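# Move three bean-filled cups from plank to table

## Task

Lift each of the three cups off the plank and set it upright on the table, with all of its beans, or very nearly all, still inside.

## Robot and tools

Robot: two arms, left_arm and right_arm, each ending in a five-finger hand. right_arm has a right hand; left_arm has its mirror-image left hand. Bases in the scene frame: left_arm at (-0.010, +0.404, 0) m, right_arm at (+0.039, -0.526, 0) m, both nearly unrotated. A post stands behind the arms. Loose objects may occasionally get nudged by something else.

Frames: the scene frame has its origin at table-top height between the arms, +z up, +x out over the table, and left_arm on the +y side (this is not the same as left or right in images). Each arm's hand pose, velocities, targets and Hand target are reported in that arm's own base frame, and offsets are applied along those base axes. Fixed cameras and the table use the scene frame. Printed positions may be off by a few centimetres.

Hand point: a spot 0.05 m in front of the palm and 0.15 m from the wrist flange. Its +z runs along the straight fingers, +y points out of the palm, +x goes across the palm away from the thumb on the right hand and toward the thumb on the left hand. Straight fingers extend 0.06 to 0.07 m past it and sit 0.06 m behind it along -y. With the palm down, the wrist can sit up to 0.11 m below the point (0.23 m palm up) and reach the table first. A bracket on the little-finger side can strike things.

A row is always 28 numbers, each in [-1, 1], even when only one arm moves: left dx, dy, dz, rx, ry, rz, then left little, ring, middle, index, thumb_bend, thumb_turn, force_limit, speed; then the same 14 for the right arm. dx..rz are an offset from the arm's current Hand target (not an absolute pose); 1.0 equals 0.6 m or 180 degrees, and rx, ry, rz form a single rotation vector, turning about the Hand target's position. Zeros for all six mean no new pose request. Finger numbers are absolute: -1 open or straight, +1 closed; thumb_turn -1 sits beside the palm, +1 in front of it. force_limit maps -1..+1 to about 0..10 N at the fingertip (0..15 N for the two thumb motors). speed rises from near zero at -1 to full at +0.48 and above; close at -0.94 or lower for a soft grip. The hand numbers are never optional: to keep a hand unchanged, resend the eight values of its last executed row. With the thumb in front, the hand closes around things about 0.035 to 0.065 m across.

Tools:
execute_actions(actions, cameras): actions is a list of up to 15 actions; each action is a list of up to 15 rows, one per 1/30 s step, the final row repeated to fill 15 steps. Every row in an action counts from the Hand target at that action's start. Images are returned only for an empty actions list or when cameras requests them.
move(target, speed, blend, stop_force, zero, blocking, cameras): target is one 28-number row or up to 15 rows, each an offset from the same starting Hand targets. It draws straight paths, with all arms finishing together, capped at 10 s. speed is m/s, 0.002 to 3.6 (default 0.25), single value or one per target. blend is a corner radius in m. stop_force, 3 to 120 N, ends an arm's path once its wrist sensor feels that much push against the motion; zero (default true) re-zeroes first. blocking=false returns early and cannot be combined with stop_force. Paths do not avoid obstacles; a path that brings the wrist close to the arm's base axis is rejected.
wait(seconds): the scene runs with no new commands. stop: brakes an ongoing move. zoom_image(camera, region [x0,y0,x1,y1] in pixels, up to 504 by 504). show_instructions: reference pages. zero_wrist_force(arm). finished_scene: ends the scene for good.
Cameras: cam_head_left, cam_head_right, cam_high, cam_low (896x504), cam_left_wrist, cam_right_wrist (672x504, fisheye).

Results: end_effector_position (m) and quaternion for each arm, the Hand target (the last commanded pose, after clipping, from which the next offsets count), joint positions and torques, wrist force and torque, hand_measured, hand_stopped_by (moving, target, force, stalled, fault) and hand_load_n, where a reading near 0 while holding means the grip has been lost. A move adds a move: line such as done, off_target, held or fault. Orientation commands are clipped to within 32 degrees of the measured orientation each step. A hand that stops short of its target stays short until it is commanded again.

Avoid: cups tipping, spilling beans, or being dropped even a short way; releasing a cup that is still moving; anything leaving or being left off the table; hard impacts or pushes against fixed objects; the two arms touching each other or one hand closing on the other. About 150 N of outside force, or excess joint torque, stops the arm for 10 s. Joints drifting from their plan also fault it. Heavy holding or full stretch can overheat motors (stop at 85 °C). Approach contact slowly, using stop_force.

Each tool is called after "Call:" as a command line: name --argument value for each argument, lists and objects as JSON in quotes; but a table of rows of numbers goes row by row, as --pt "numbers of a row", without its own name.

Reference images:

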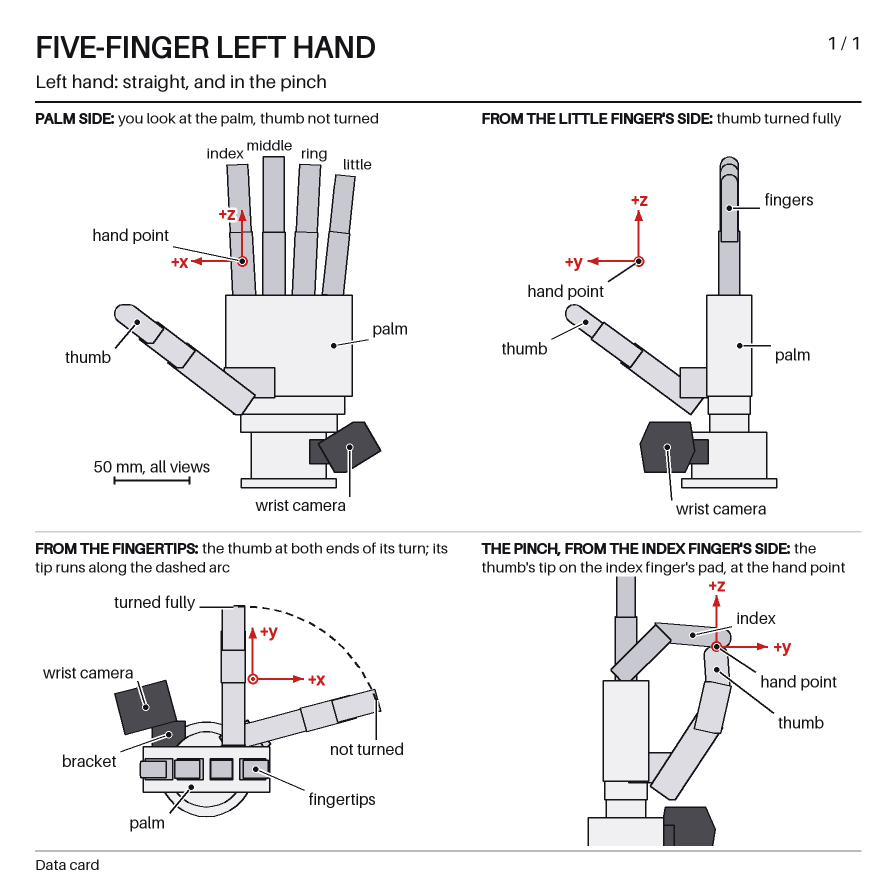

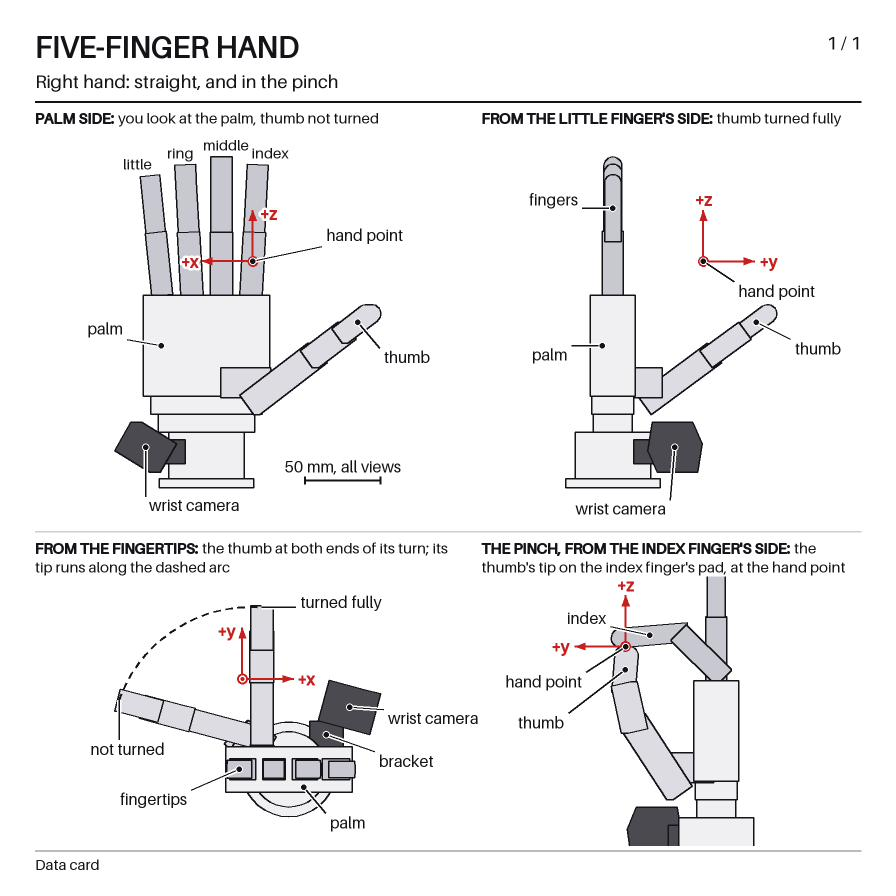

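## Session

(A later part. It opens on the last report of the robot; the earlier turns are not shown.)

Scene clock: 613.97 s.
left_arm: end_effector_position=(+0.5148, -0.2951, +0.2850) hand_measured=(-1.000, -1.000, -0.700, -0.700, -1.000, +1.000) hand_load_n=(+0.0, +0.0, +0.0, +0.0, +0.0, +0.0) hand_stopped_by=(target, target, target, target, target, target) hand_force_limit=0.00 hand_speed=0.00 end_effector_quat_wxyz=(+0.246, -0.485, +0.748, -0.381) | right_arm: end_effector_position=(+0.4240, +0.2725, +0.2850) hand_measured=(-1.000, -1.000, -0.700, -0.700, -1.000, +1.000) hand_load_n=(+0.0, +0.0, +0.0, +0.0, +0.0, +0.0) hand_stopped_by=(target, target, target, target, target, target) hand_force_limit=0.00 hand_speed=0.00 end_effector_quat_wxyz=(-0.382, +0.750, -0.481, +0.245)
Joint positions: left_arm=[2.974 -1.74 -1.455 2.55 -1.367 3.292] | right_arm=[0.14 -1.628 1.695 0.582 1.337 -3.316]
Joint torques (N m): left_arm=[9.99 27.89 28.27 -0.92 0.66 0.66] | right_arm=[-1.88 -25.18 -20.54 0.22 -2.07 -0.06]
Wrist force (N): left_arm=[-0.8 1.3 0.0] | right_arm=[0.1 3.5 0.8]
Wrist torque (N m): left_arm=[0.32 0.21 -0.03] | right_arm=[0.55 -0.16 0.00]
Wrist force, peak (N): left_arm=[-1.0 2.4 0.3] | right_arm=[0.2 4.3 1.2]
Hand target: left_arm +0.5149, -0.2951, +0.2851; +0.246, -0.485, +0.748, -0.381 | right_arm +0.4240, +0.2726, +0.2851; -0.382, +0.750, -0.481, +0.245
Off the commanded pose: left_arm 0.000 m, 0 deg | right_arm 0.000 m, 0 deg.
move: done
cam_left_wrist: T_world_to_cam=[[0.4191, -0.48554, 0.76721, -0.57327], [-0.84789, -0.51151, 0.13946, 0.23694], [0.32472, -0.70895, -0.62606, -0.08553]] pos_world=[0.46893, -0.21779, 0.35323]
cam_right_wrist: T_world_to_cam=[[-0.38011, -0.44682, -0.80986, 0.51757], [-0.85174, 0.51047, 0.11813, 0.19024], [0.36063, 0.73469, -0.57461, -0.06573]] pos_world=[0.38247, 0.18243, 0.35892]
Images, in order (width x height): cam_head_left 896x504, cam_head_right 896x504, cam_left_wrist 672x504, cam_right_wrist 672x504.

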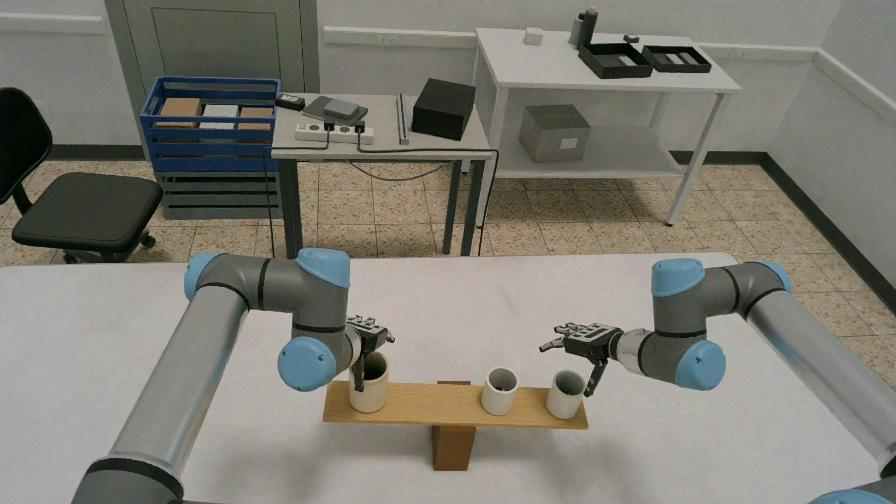

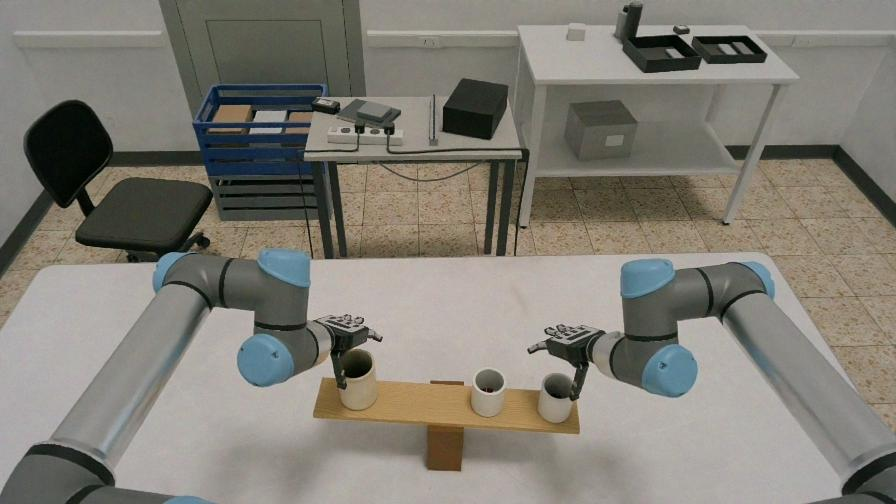

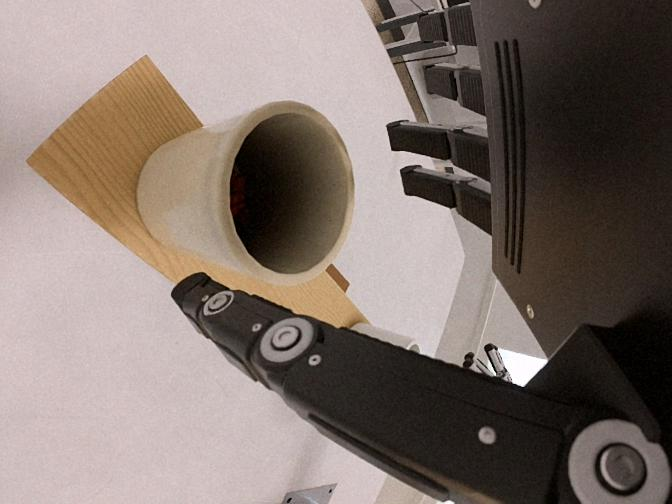

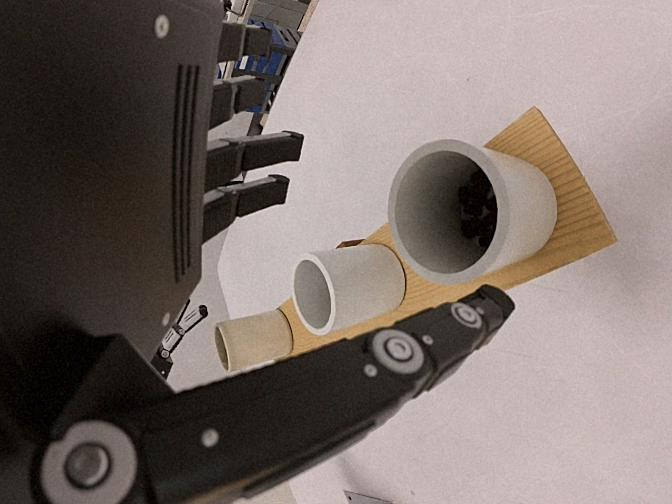

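Call:
move --target '[0.0005,0.0008,-0.088,0,0,0,-1,-1,-0.7,-0.7,-1,1,0,0,0,0,-0.025,0,0,0,-1,-1,-0.7,-0.7,-1,1,0,0]' --speed 0.06 --cameras '["all"]'

Call:
zoom_image --camera "cam_high" --region '[400, 40, 640, 340]'

Call:
zoom_image --camera "cam_low" --region '[120, 20, 600, 270]'

Call:
zoom_image --camera "cam_head_left" --region '[330, 300, 650, 460]'

Scene clock: 639.57 s.
left_arm: end_effector_position=(+0.5151, -0.2946, +0.2321) hand_measured=(-1.000, -1.000, -0.700, -0.700, -1.000, +1.000) hand_load_n=(+0.0, +0.0, +0.0, +0.0, +0.0, +0.0) hand_stopped_by=(target, target, target, target, target, target) hand_force_limit=0.00 hand_speed=0.00 end_effector_quat_wxyz=(+0.246, -0.485, +0.748, -0.381) | right_arm: end_effector_position=(+0.4240, +0.2726, +0.2700) hand_measured=(-1.000, -1.000, -0.700, -0.700, -1.000, +1.000) hand_load_n=(+0.5, +0.0, +0.0, +0.0, +0.0, +0.0) hand_stopped_by=(target, target, target, target, target, target) hand_force_limit=0.00 hand_speed=0.00 end_effector_quat_wxyz=(-0.382, +0.750, -0.481, +0.245)
Joint positions: left_arm=[2.975 -1.755 -1.573 2.683 -1.365 3.293] | right_arm=[0.14 -1.625 1.731 0.543 1.337 -3.316]
Joint torques (N m): left_arm=[12.21 36.53 33.41 -2.19 0.32 2.09] | right_arm=[5.56 -13.32 -27.01 1.66 1.97 1.38]
Motor temperatures (°C): left_arm=[32 38 39 44 41 47] | right_arm=[30 29 29 39 36 36]
Wrist force (N): left_arm=[-0.7 1.6 -0.7] | right_arm=[0.2 3.5 0.6]
Wrist torque (N m): left_arm=[0.41 0.17 -0.03] | right_arm=[0.59 -0.17 0.01]
Wrist force, peak (N): left_arm=[-1.8 -5.0 -3.3] | right_arm=[0.2 3.7 0.7]
Hand target: left_arm +0.5152, -0.2946, +0.2323; +0.246, -0.485, +0.748, -0.381 | right_arm +0.4240, +0.2726, +0.2701; -0.382, +0.750, -0.481, +0.245
Off the commanded pose: left_arm 0.000 m, 0 deg | right_arm 0.000 m, 0 deg.
move: done
cam_left_wrist: T_world_to_cam=[[0.41926, -0.48552, 0.76713, -0.53259], [-0.84788, -0.51146, 0.13968, 0.24472], [0.32454, -0.709, -0.6261, -0.11844]] pos_world=[0.46923, -0.21739, 0.30023]
cam_right_wrist: T_world_to_cam=[[-0.38005, -0.4467, -0.80995, 0.50532], [-0.85174, 0.51049, 0.11811, 0.19202], [0.36071, 0.73476, -0.57448, -0.07449]] pos_world=[0.38247, 0.18243, 0.34382]

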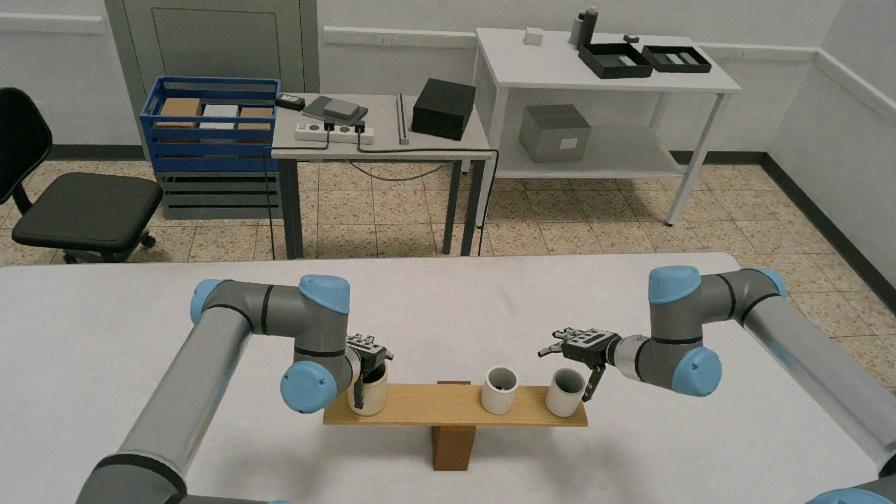

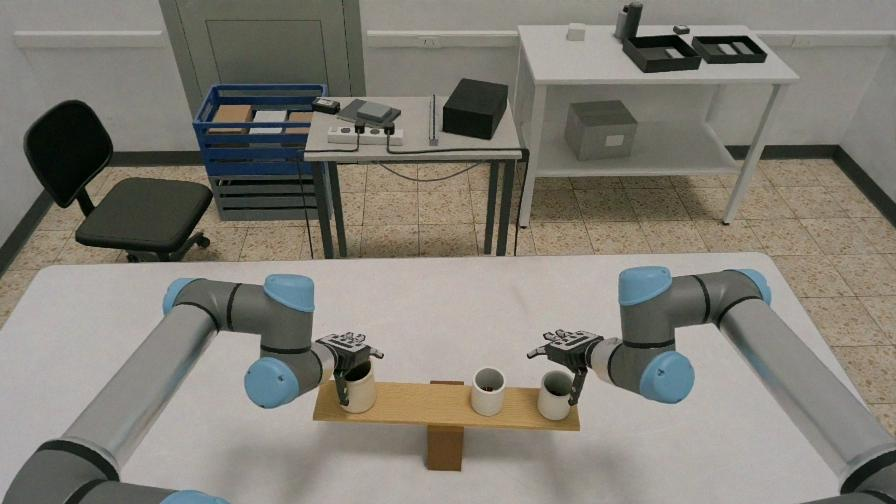

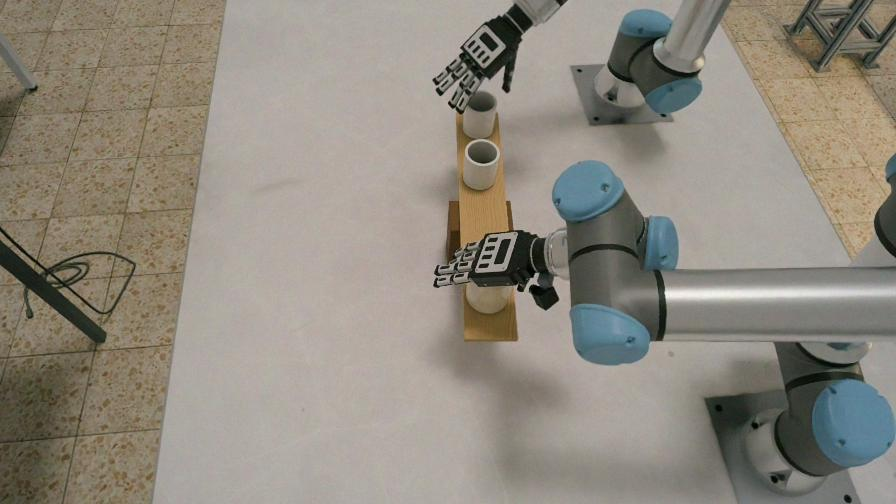

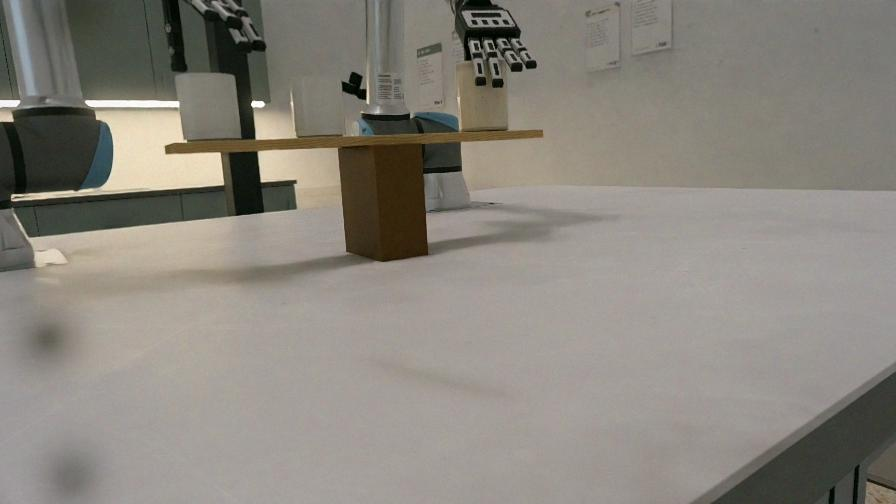

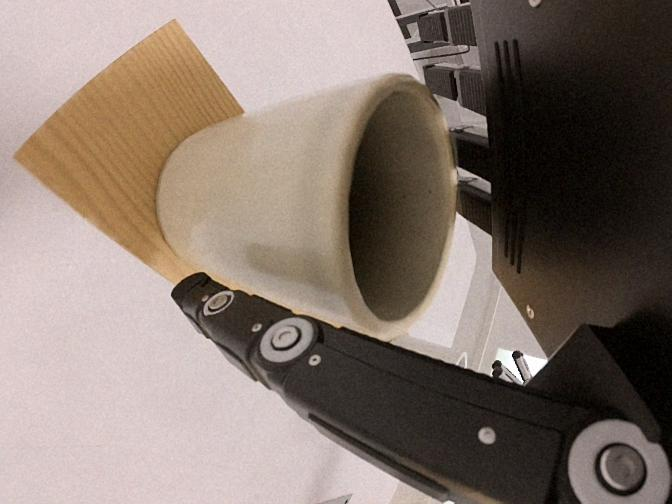

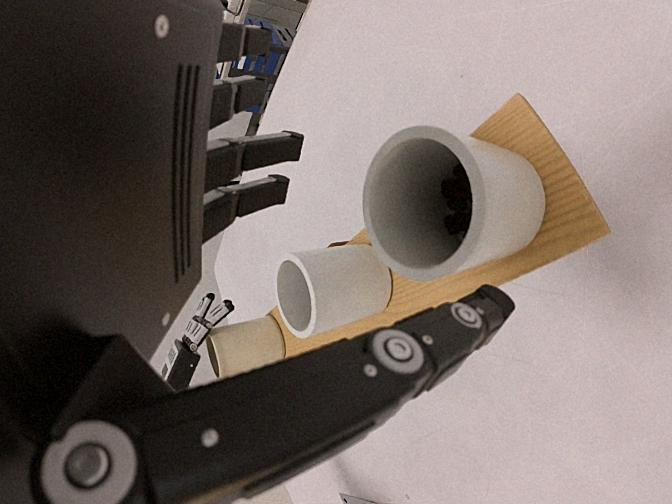

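Scaled by 1.680 from the camera's image (finer frame: 1280x720).

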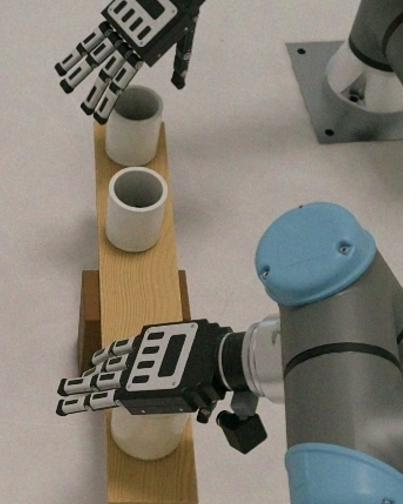

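Scaled by 1.050 from the camera's image (finer frame: 1280x720).

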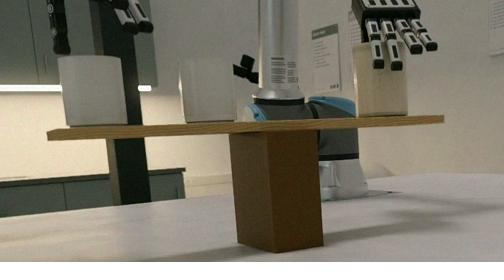

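Scaled by 1.575 from the camera's image (finer frame: 1280x720).

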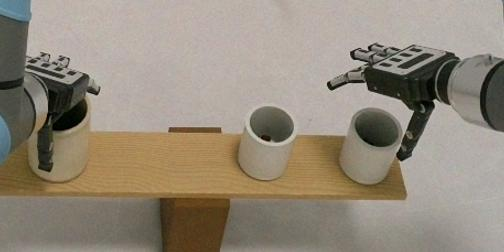

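Call:
move --target '[0,0,0,0,0,0,-1,-1,-0.5,-0.5,-1,1,-0.2,-0.7,0,0,0,0,0,0,-1,-1,-0.7,-0.7,-1,1,0,0]'

Call:
move --target '[0,0,0,0,0,0,-1,-1,-0.2,-0.2,-0.6,1,-0.2,-0.92,0,0,0,0,0,0,-1,-1,-0.7,-0.7,-1,1,0,0]' --cameras '["cam_left_wrist","cam_low","cam_head_left"]'

Scene clock: 666.30 s.
left_arm: end_effector_position=(+0.5152, -0.2946, +0.2323) hand_measured=(-1.000, -1.000, -0.500, -0.500, -1.000, +1.000) hand_load_n=(+0.0, -0.5, +0.5, +0.0, +0.0, +0.0) hand_stopped_by=(target, target, target, target, target, target) hand_force_limit=-0.20 hand_speed=-0.70 end_effector_quat_wxyz=(+0.247, -0.485, +0.748, -0.381) | right_arm: end_effector_position=(+0.4240, +0.2726, +0.2701) hand_measured=(-1.000, -1.000, -0.700, -0.700, -1.000, +1.000) hand_load_n=(+0.0, +0.0, +0.0, +0.0, +0.0, +0.0) hand_stopped_by=(target, target, target, target, target, target) hand_force_limit=0.00 hand_speed=0.00 end_effector_quat_wxyz=(-0.382, +0.750, -0.481, +0.245)
Joint positions: left_arm=[2.975 -1.754 -1.573 2.683 -1.366 3.293] | right_arm=[0.14 -1.625 1.731 0.543 1.337 -3.316]
Joint torques (N m): left_arm=[1.95 34.47 28.44 -0.21 -1.23 -2.34] | right_arm=[2.23 -24.29 -27.17 1.54 0.63 1.35]
Wrist force (N): left_arm=[-0.6 0.6 -0.3] | right_arm=[0.3 3.6 0.7]
Wrist torque (N m): left_arm=[0.37 0.17 -0.01] | right_arm=[0.58 -0.19 0.01]
Wrist force, peak (N): left_arm=[-1.3 1.6 -0.6] | right_arm=[0.1 3.7 0.6]
Hand target: left_arm +0.5152, -0.2946, +0.2323; +0.246, -0.485, +0.748, -0.381 | right_arm +0.4240, +0.2726, +0.2701; -0.382, +0.750, -0.481, +0.245
Off the commanded pose: left_arm 0.000 m, 0 deg | right_arm 0.000 m, 0 deg.
move: done

Scene clock: 667.83 s.
left_arm: end_effector_position=(+0.5152, -0.2946, +0.2323) hand_measured=(-1.000, -1.000, -0.284, -0.218, -0.912, +1.000) hand_load_n=(+0.0, +0.0, +2.5, +4.5, +8.0, +1.0) hand_stopped_by=(target, target, force, force, force, target) hand_force_limit=-0.20 hand_speed=-0.92 end_effector_quat_wxyz=(+0.246, -0.485, +0.748, -0.381) | right_arm: end_effector_position=(+0.4240, +0.2726, +0.2701) hand_measured=(-1.000, -1.000, -0.700, -0.700, -1.000, +1.000) hand_load_n=(+0.0, +0.0, +0.0, +0.0, +0.0, +0.0) hand_stopped_by=(target, target, target, target, target, target) hand_force_limit=0.00 hand_speed=0.00 end_effector_quat_wxyz=(-0.382, +0.750, -0.481, +0.245)
Joint positions: left_arm=[2.975 -1.754 -1.573 2.683 -1.366 3.293] | right_arm=[0.14 -1.625 1.731 0.543 1.337 -3.316]
Joint torques (N m): left_arm=[-3.43 28.17 14.53 -2.42 -1.18 -2.32] | right_arm=[1.41 -23.8 -27.48 1.6 0.04 1.31]
Wrist force (N): left_arm=[-0.4 -3.1 -0.9] | right_arm=[0.1 3.5 0.7]
Wrist torque (N m): left_arm=[0.31 0.13 0.07] | right_arm=[0.57 -0.17 0.00]
Wrist force, peak (N): left_arm=[-0.4 -3.2 -1.0] | right_arm=[0.2 3.7 0.6]
Hand target: left_arm +0.5152, -0.2946, +0.2323; +0.246, -0.485, +0.748, -0.381 | right_arm +0.4240, +0.2726, +0.2701; -0.382, +0.750, -0.481, +0.245
Off the commanded pose: left_arm 0.000 m, 0 deg | right_arm 0.000 m, 0 deg.
move: done
cam_left_wrist: T_world_to_cam=[[0.41897, -0.48544, 0.76734, -0.53265], [-0.8479, -0.51151, 0.13936, 0.24479], [0.32485, -0.70901, -0.62591, -0.11852]] pos_world=[0.46923, -0.21739, 0.30043]
Images, in order (width x height): cam_head_left 896x504, cam_low 896x504, cam_left_wrist 672x504.

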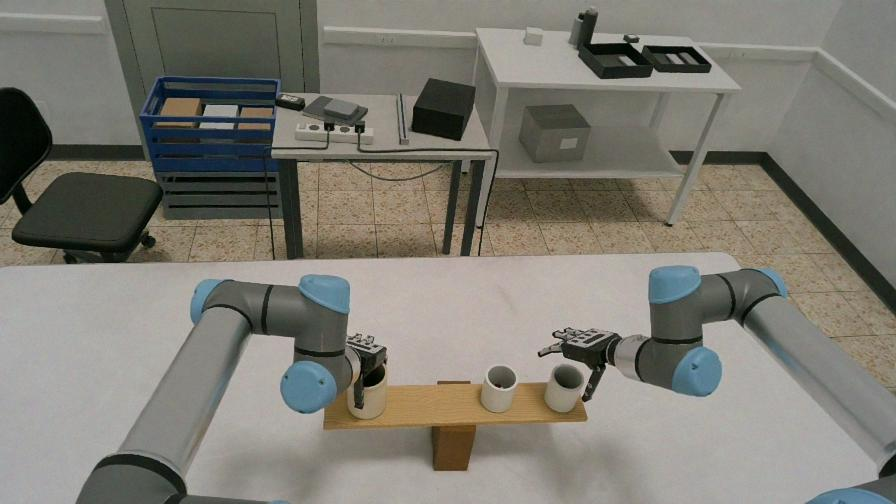

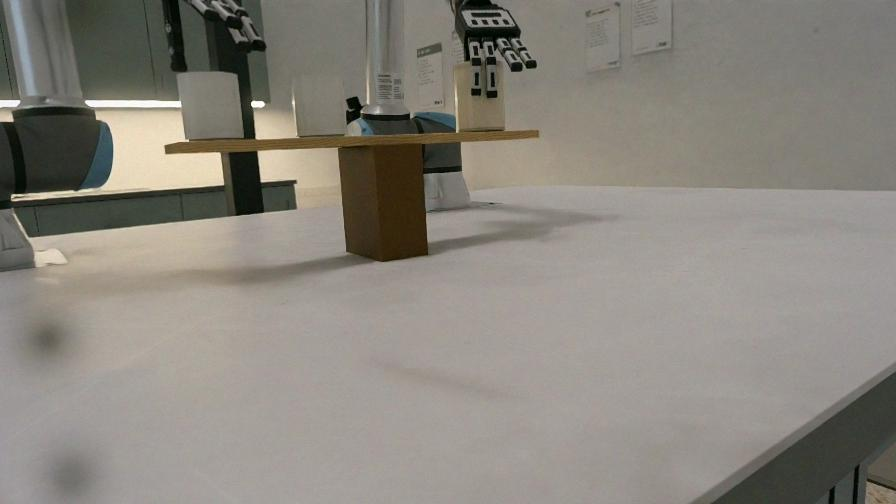

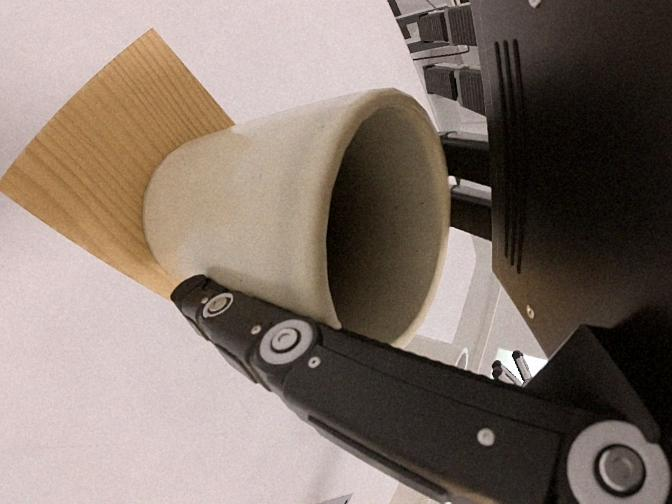

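Call:
move --target '[0,0,0.0017,0,0,0,-1,-1,-0.2,-0.2,-0.6,1,-0.2,-0.92,0,0,0,0,0,0,-1,-1,-0.7,-0.7,-1,1,0,0]' --speed 0.01

Scene clock: 677.97 s.
left_arm: end_effector_position=(+0.5151, -0.2946, +0.2333) hand_measured=(-1.000, -1.000, -0.284, -0.218, -0.912, +1.000) hand_load_n=(+0.0, +0.0, +2.5, +3.5, +8.5, +1.0) hand_stopped_by=(target, target, force, force, force, target) hand_force_limit=-0.20 hand_speed=-0.92 end_effector_quat_wxyz=(+0.246, -0.485, +0.748, -0.381) | right_arm: end_effector_position=(+0.4240, +0.2726, +0.2701) hand_measured=(-1.000, -1.000, -0.700, -0.700, -1.000, +1.000) hand_load_n=(+0.0, +0.0, +0.0, +0.0, +0.0, +0.0) hand_stopped_by=(target, target, target, target, target, target) hand_force_limit=0.00 hand_speed=0.00 end_effector_quat_wxyz=(-0.382, +0.750, -0.481, +0.245)
Joint positions: left_arm=[2.975 -1.754 -1.571 2.68 -1.366 3.293] | right_arm=[0.14 -1.625 1.731 0.543 1.337 -3.316]
Joint torques (N m): left_arm=[-9.43 38.02 31.51 1.45 -1.35 -2.14] | right_arm=[-1.28 -22.27 -27.43 1.54 -1.1 1.26]
Wrist force (N): left_arm=[-0.9 2.5 0.9] | right_arm=[0.2 3.7 0.6]
Wrist torque (N m): left_arm=[0.54 0.24 -0.05] | right_arm=[0.61 -0.18 0.01]
Wrist force, peak (N): left_arm=[-0.4 -3.6 -0.8] | right_arm=[0.3 3.7 0.6]
Hand target: left_arm +0.5152, -0.2946, +0.2333; +0.246, -0.485, +0.748, -0.381 | right_arm +0.4240, +0.2726, +0.2701; -0.382, +0.750, -0.481, +0.245
Off the commanded pose: left_arm 0.000 m, 0 deg | right_arm 0.000 m, 0 deg.
move: done

Call:
wait --seconds 0.1 --cameras '["all"]'

Call:
zoom_image --camera "cam_high" --region '[400, 60, 560, 240]'

Call:
zoom_image --camera "cam_head_left" --region '[470, 330, 630, 450]'

Call:
zoom_image --camera "cam_head_right" --region '[450, 330, 610, 450]'

Call:
zoom_image --camera "cam_right_wrist" --region '[330, 90, 630, 340]'

Scene clock: 723.83 s.
left_arm: end_effector_position=(+0.5152, -0.2946, +0.2333) hand_measured=(-1.000, -1.000, -0.284, -0.218, -0.912, +1.000) hand_load_n=(+0.0, +0.0, +2.0, +3.5, +8.5, +0.5) hand_stopped_by=(target, target, force, force, force, target) hand_force_limit=-0.20 hand_speed=-0.92 end_effector_quat_wxyz=(+0.246, -0.485, +0.748, -0.381) | right_arm: end_effector_position=(+0.4240, +0.2726, +0.2701) hand_measured=(-1.000, -1.000, -0.700, -0.700, -1.000, +1.000) hand_load_n=(+0.0, +0.0, +0.0, +0.0, +0.0, +0.0) hand_stopped_by=(target, target, target, target, target, target) hand_force_limit=0.00 hand_speed=0.00 end_effector_quat_wxyz=(-0.382, +0.750, -0.481, +0.245)
Joint positions: left_arm=[2.975 -1.754 -1.571 2.68 -1.366 3.293] | right_arm=[0.14 -1.625 1.731 0.543 1.337 -3.316]
Joint torques (N m): left_arm=[-10.51 38.21 31.47 1.56 -1.64 -1.93] | right_arm=[-3.62 -21.38 -27.38 1.52 -2.12 1.14]
Wrist force (N): left_arm=[-0.6 2.9 1.2] | right_arm=[0.3 3.6 0.6]
Wrist torque (N m): left_arm=[0.52 0.19 -0.04] | right_arm=[0.59 -0.19 0.01]
Wrist force, peak (N): left_arm=[-0.9 3.2 1.0] | right_arm=[0.2 3.7 0.8]
Hand target: left_arm +0.5152, -0.2946, +0.2333; +0.246, -0.485, +0.748, -0.381 | right_arm +0.4240, +0.2726, +0.2701; -0.382, +0.750, -0.481, +0.245
Off the commanded pose: left_arm 0.000 m, 0 deg | right_arm 0.000 m, 0 deg.
wait: 0.10 s; at rest from the start
cam_left_wrist: T_world_to_cam=[[0.419, -0.4855, 0.76729, -0.53343], [-0.8479, -0.51152, 0.13935, 0.24465], [0.32483, -0.70897, -0.62598, -0.11786]] pos_world=[0.46923, -0.21739, 0.30143]
cam_right_wrist: T_world_to_cam=[[-0.37998, -0.44674, -0.80997, 0.50539], [-0.85177, 0.51045, 0.11805, 0.19205], [0.36071, 0.73476, -0.57447, -0.07443]] pos_world=[0.38247, 0.18243, 0.34392]

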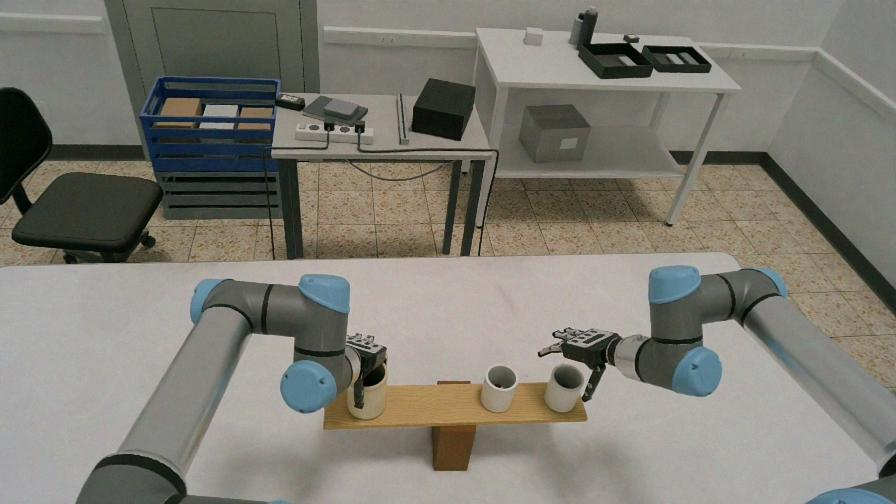

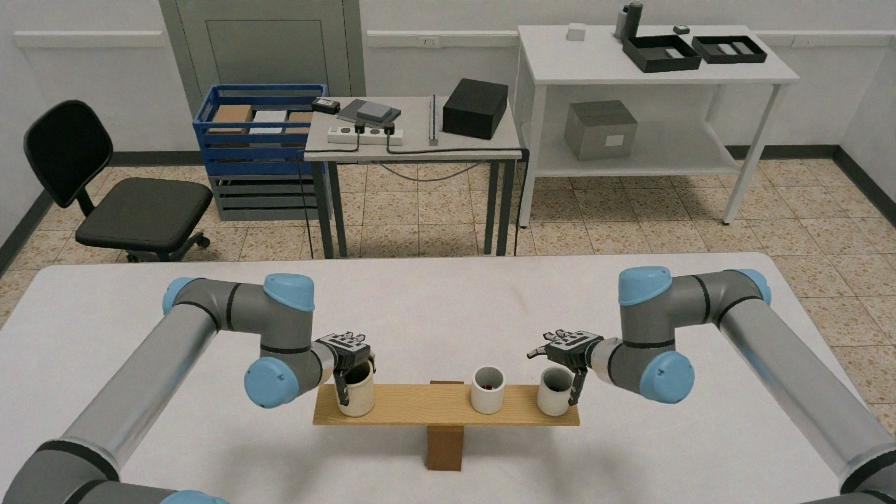

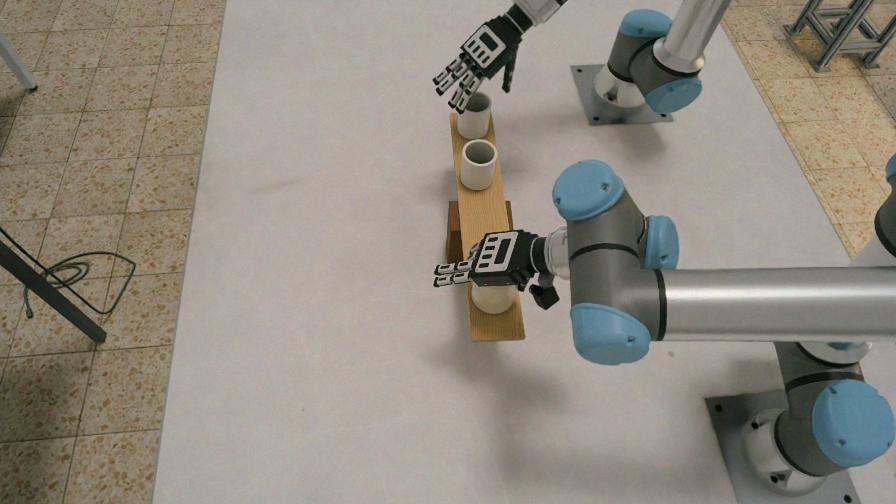

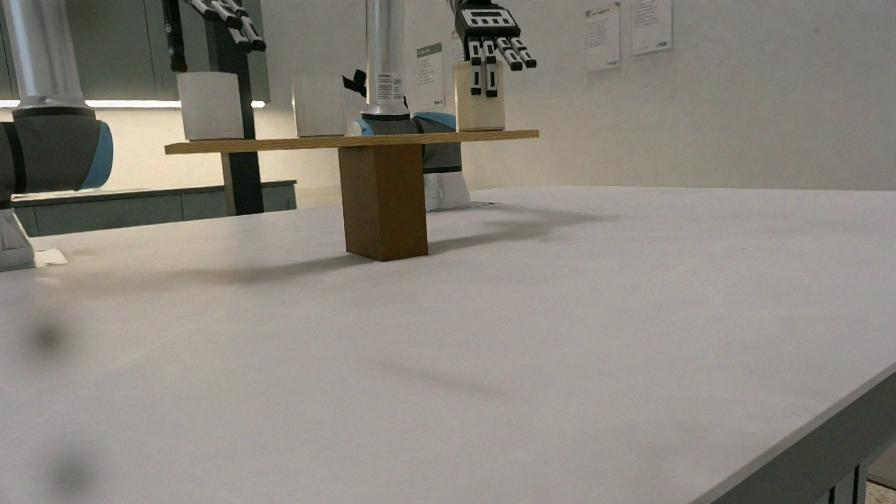

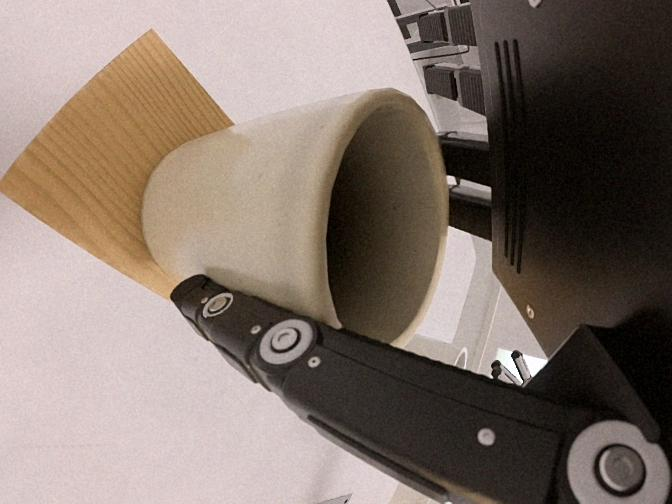

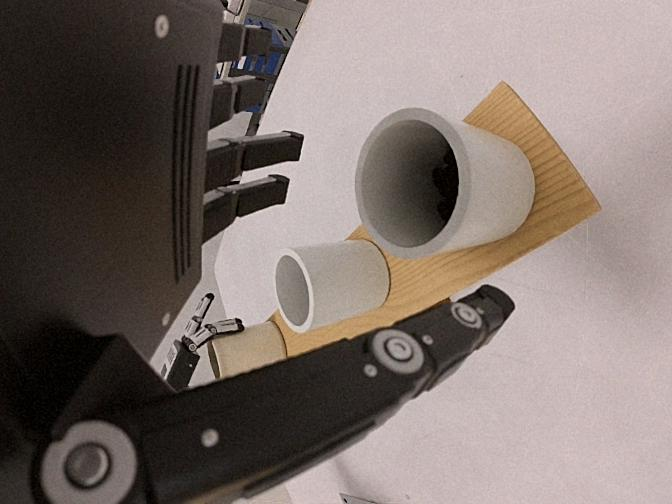

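Scaled by 2.800 from the camera's image (finer frame: 1280x720).

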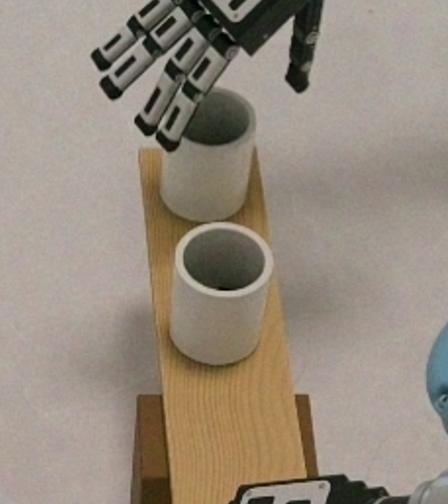

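Scaled by 3.150 from the camera's image (finer frame: 1280x720).

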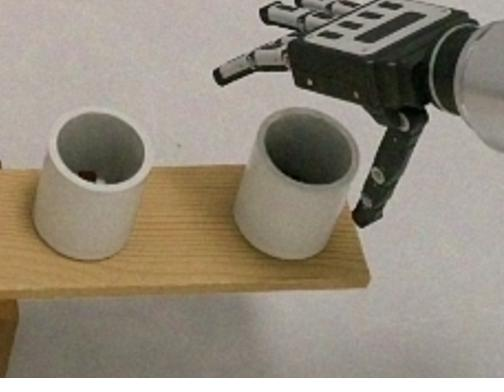

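Scaled by 3.150 from the camera's image (finer frame: 1280x720).

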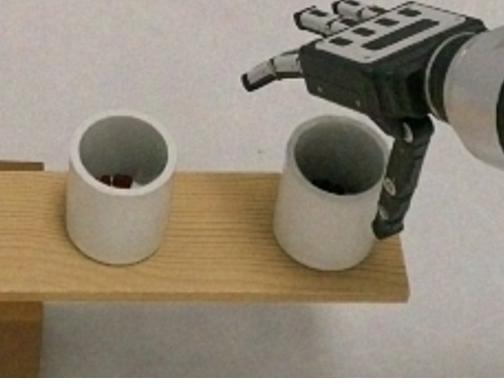

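Scaled by 1.680 from the camera's image (finer frame: 960x720).

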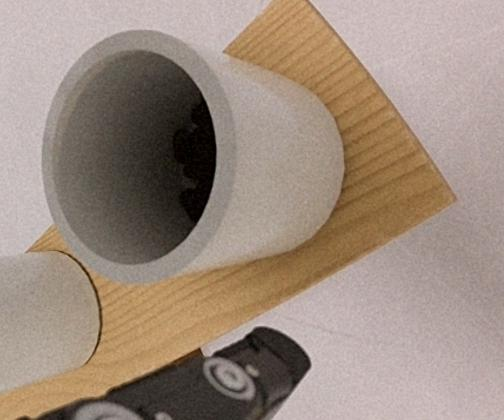

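Call:
move --pt "0 0 0 0 0 0 -1 -1 -0.2 -0.2 -0.6 1 -0.2 -0.92 0.0233 -0.0085 0 0 0 0 -1 -1 -0.55 -0.55 -1 1 0 0" --pt "0 0 0 0 0 0 -1 -1 -0.2 -0.2 -0.6 1 -0.2 -0.92 0.0233 -0.0085 -0.0975 0 0 0 -1 -1 -0.55 -0.55 -1 1 0 0" --speed 0.06 --cameras '["cam_right_wrist","cam_high","cam_low","cam_head_left","cam_head_right"]'

Call:
zoom_image --camera "cam_low" --region '[140, 20, 560, 180]'

Call:
zoom_image --camera "cam_head_left" --region '[470, 330, 630, 450]'

Scene clock: 753.80 s.
left_arm: end_effector_position=(+0.5152, -0.2946, +0.2333) hand_measured=(-1.000, -1.000, -0.284, -0.218, -0.912, +1.000) hand_load_n=(+0.0, +0.0, +2.0, +3.5, +8.5, +0.5) hand_stopped_by=(target, target, force, force, force, target) hand_force_limit=-0.20 hand_speed=-0.92 end_effector_quat_wxyz=(+0.246, -0.485, +0.748, -0.381) | right_arm: end_effector_position=(+0.4379, +0.2675, +0.2115) hand_measured=(-1.000, -1.000, -0.550, -0.550, -1.000, +1.000) hand_load_n=(+0.0, +0.0, +0.0, +0.0, +0.0, +0.0) hand_stopped_by=(target, target, target, target, target, target) hand_force_limit=0.00 hand_speed=0.00 end_effector_quat_wxyz=(-0.382, +0.750, -0.481, +0.245)
Joint positions: left_arm=[2.975 -1.754 -1.571 2.68 -1.366 3.293] | right_arm=[0.118 -1.574 1.834 0.393 1.319 -3.329]
Joint torques (N m): left_arm=[-9.69 37.58 33.49 1.7 -1.25 -1.68] | right_arm=[6.36 -27.11 -26.9 1.53 1.92 2.08]
Wrist force (N): left_arm=[-0.8 3.1 1.0] | right_arm=[0.5 3.4 0.8]
Wrist torque (N m): left_arm=[0.58 0.22 -0.06] | right_arm=[0.53 -0.20 0.00]
Wrist force, peak (N): left_arm=[-0.9 3.3 1.4] | right_arm=[0.1 4.0 1.2]
Hand target: left_arm +0.5152, -0.2946, +0.2333; +0.246, -0.485, +0.748, -0.381 | right_arm +0.4380, +0.2675, +0.2116; -0.382, +0.750, -0.481, +0.245
Off the commanded pose: left_arm 0.000 m, 0 deg | right_arm 0.000 m, 0 deg.
move: done
cam_right_wrist: T_world_to_cam=[[-0.38016, -0.44674, -0.80988, 0.46102], [-0.85173, 0.51047, 0.11822, 0.21343], [0.3606, 0.73474, -0.57456, -0.10933]] pos_world=[0.39647, 0.17733, 0.28532]
Images, in order (width x height): cam_head_left 896x504, cam_head_right 896x504, cam_high 896x504, cam_low 896x504, cam_right_wrist 672x504.

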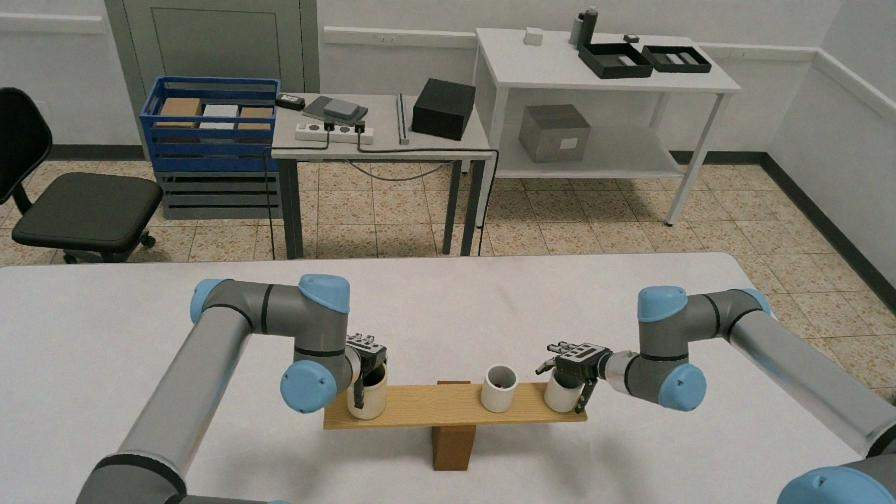

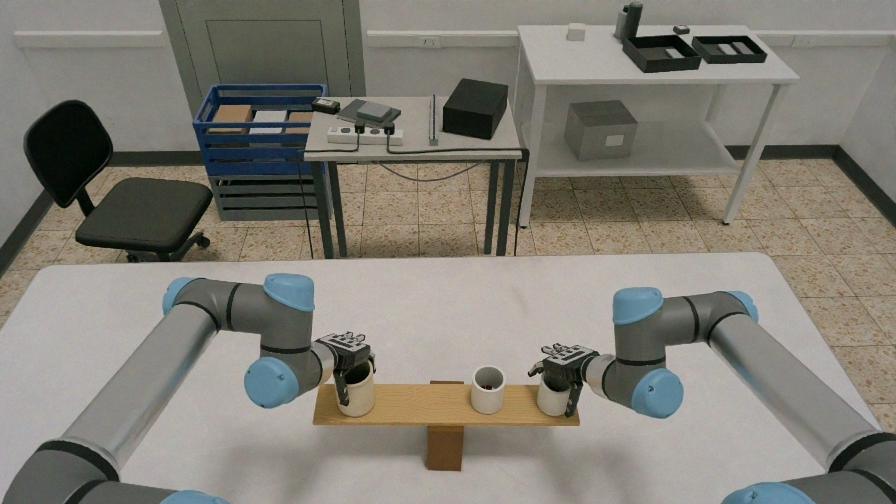

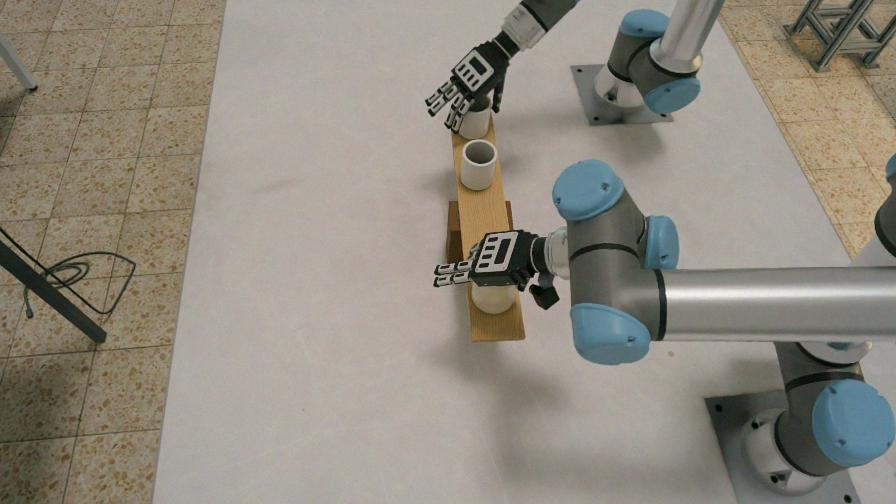

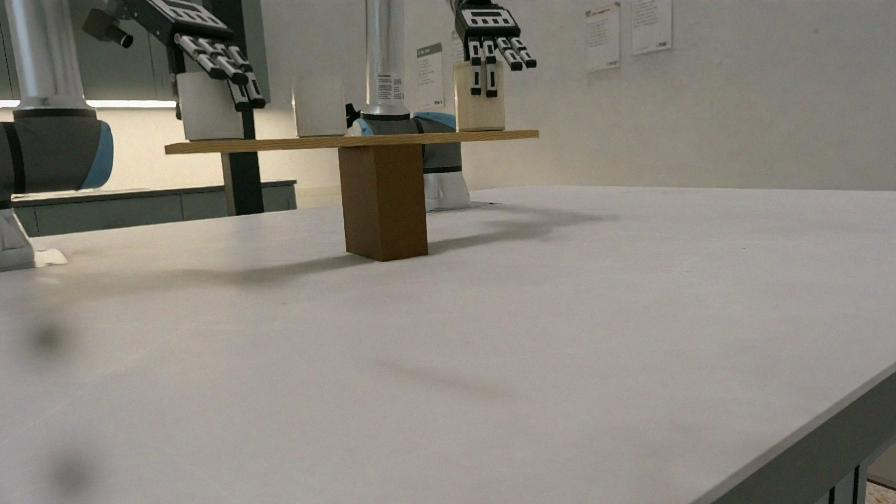

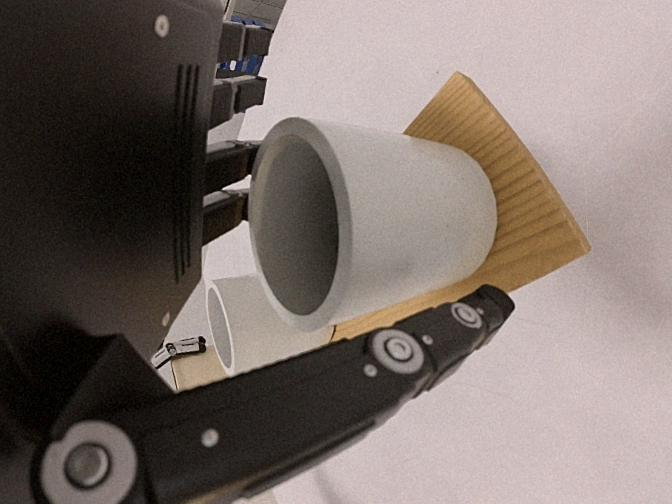

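Scaled by 1.200 from the camera's image (finer frame: 1280x720).

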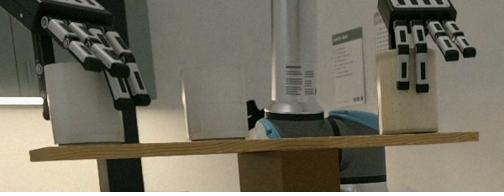

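Scaled by 3.150 from the camera's image (finer frame: 1280x720).

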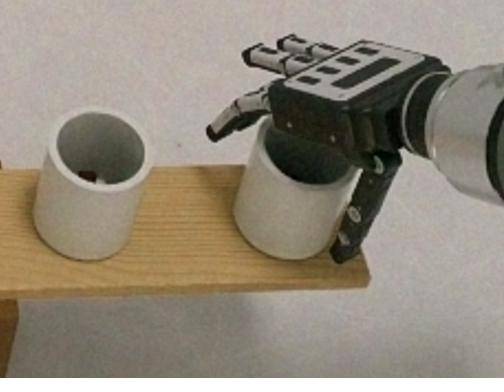

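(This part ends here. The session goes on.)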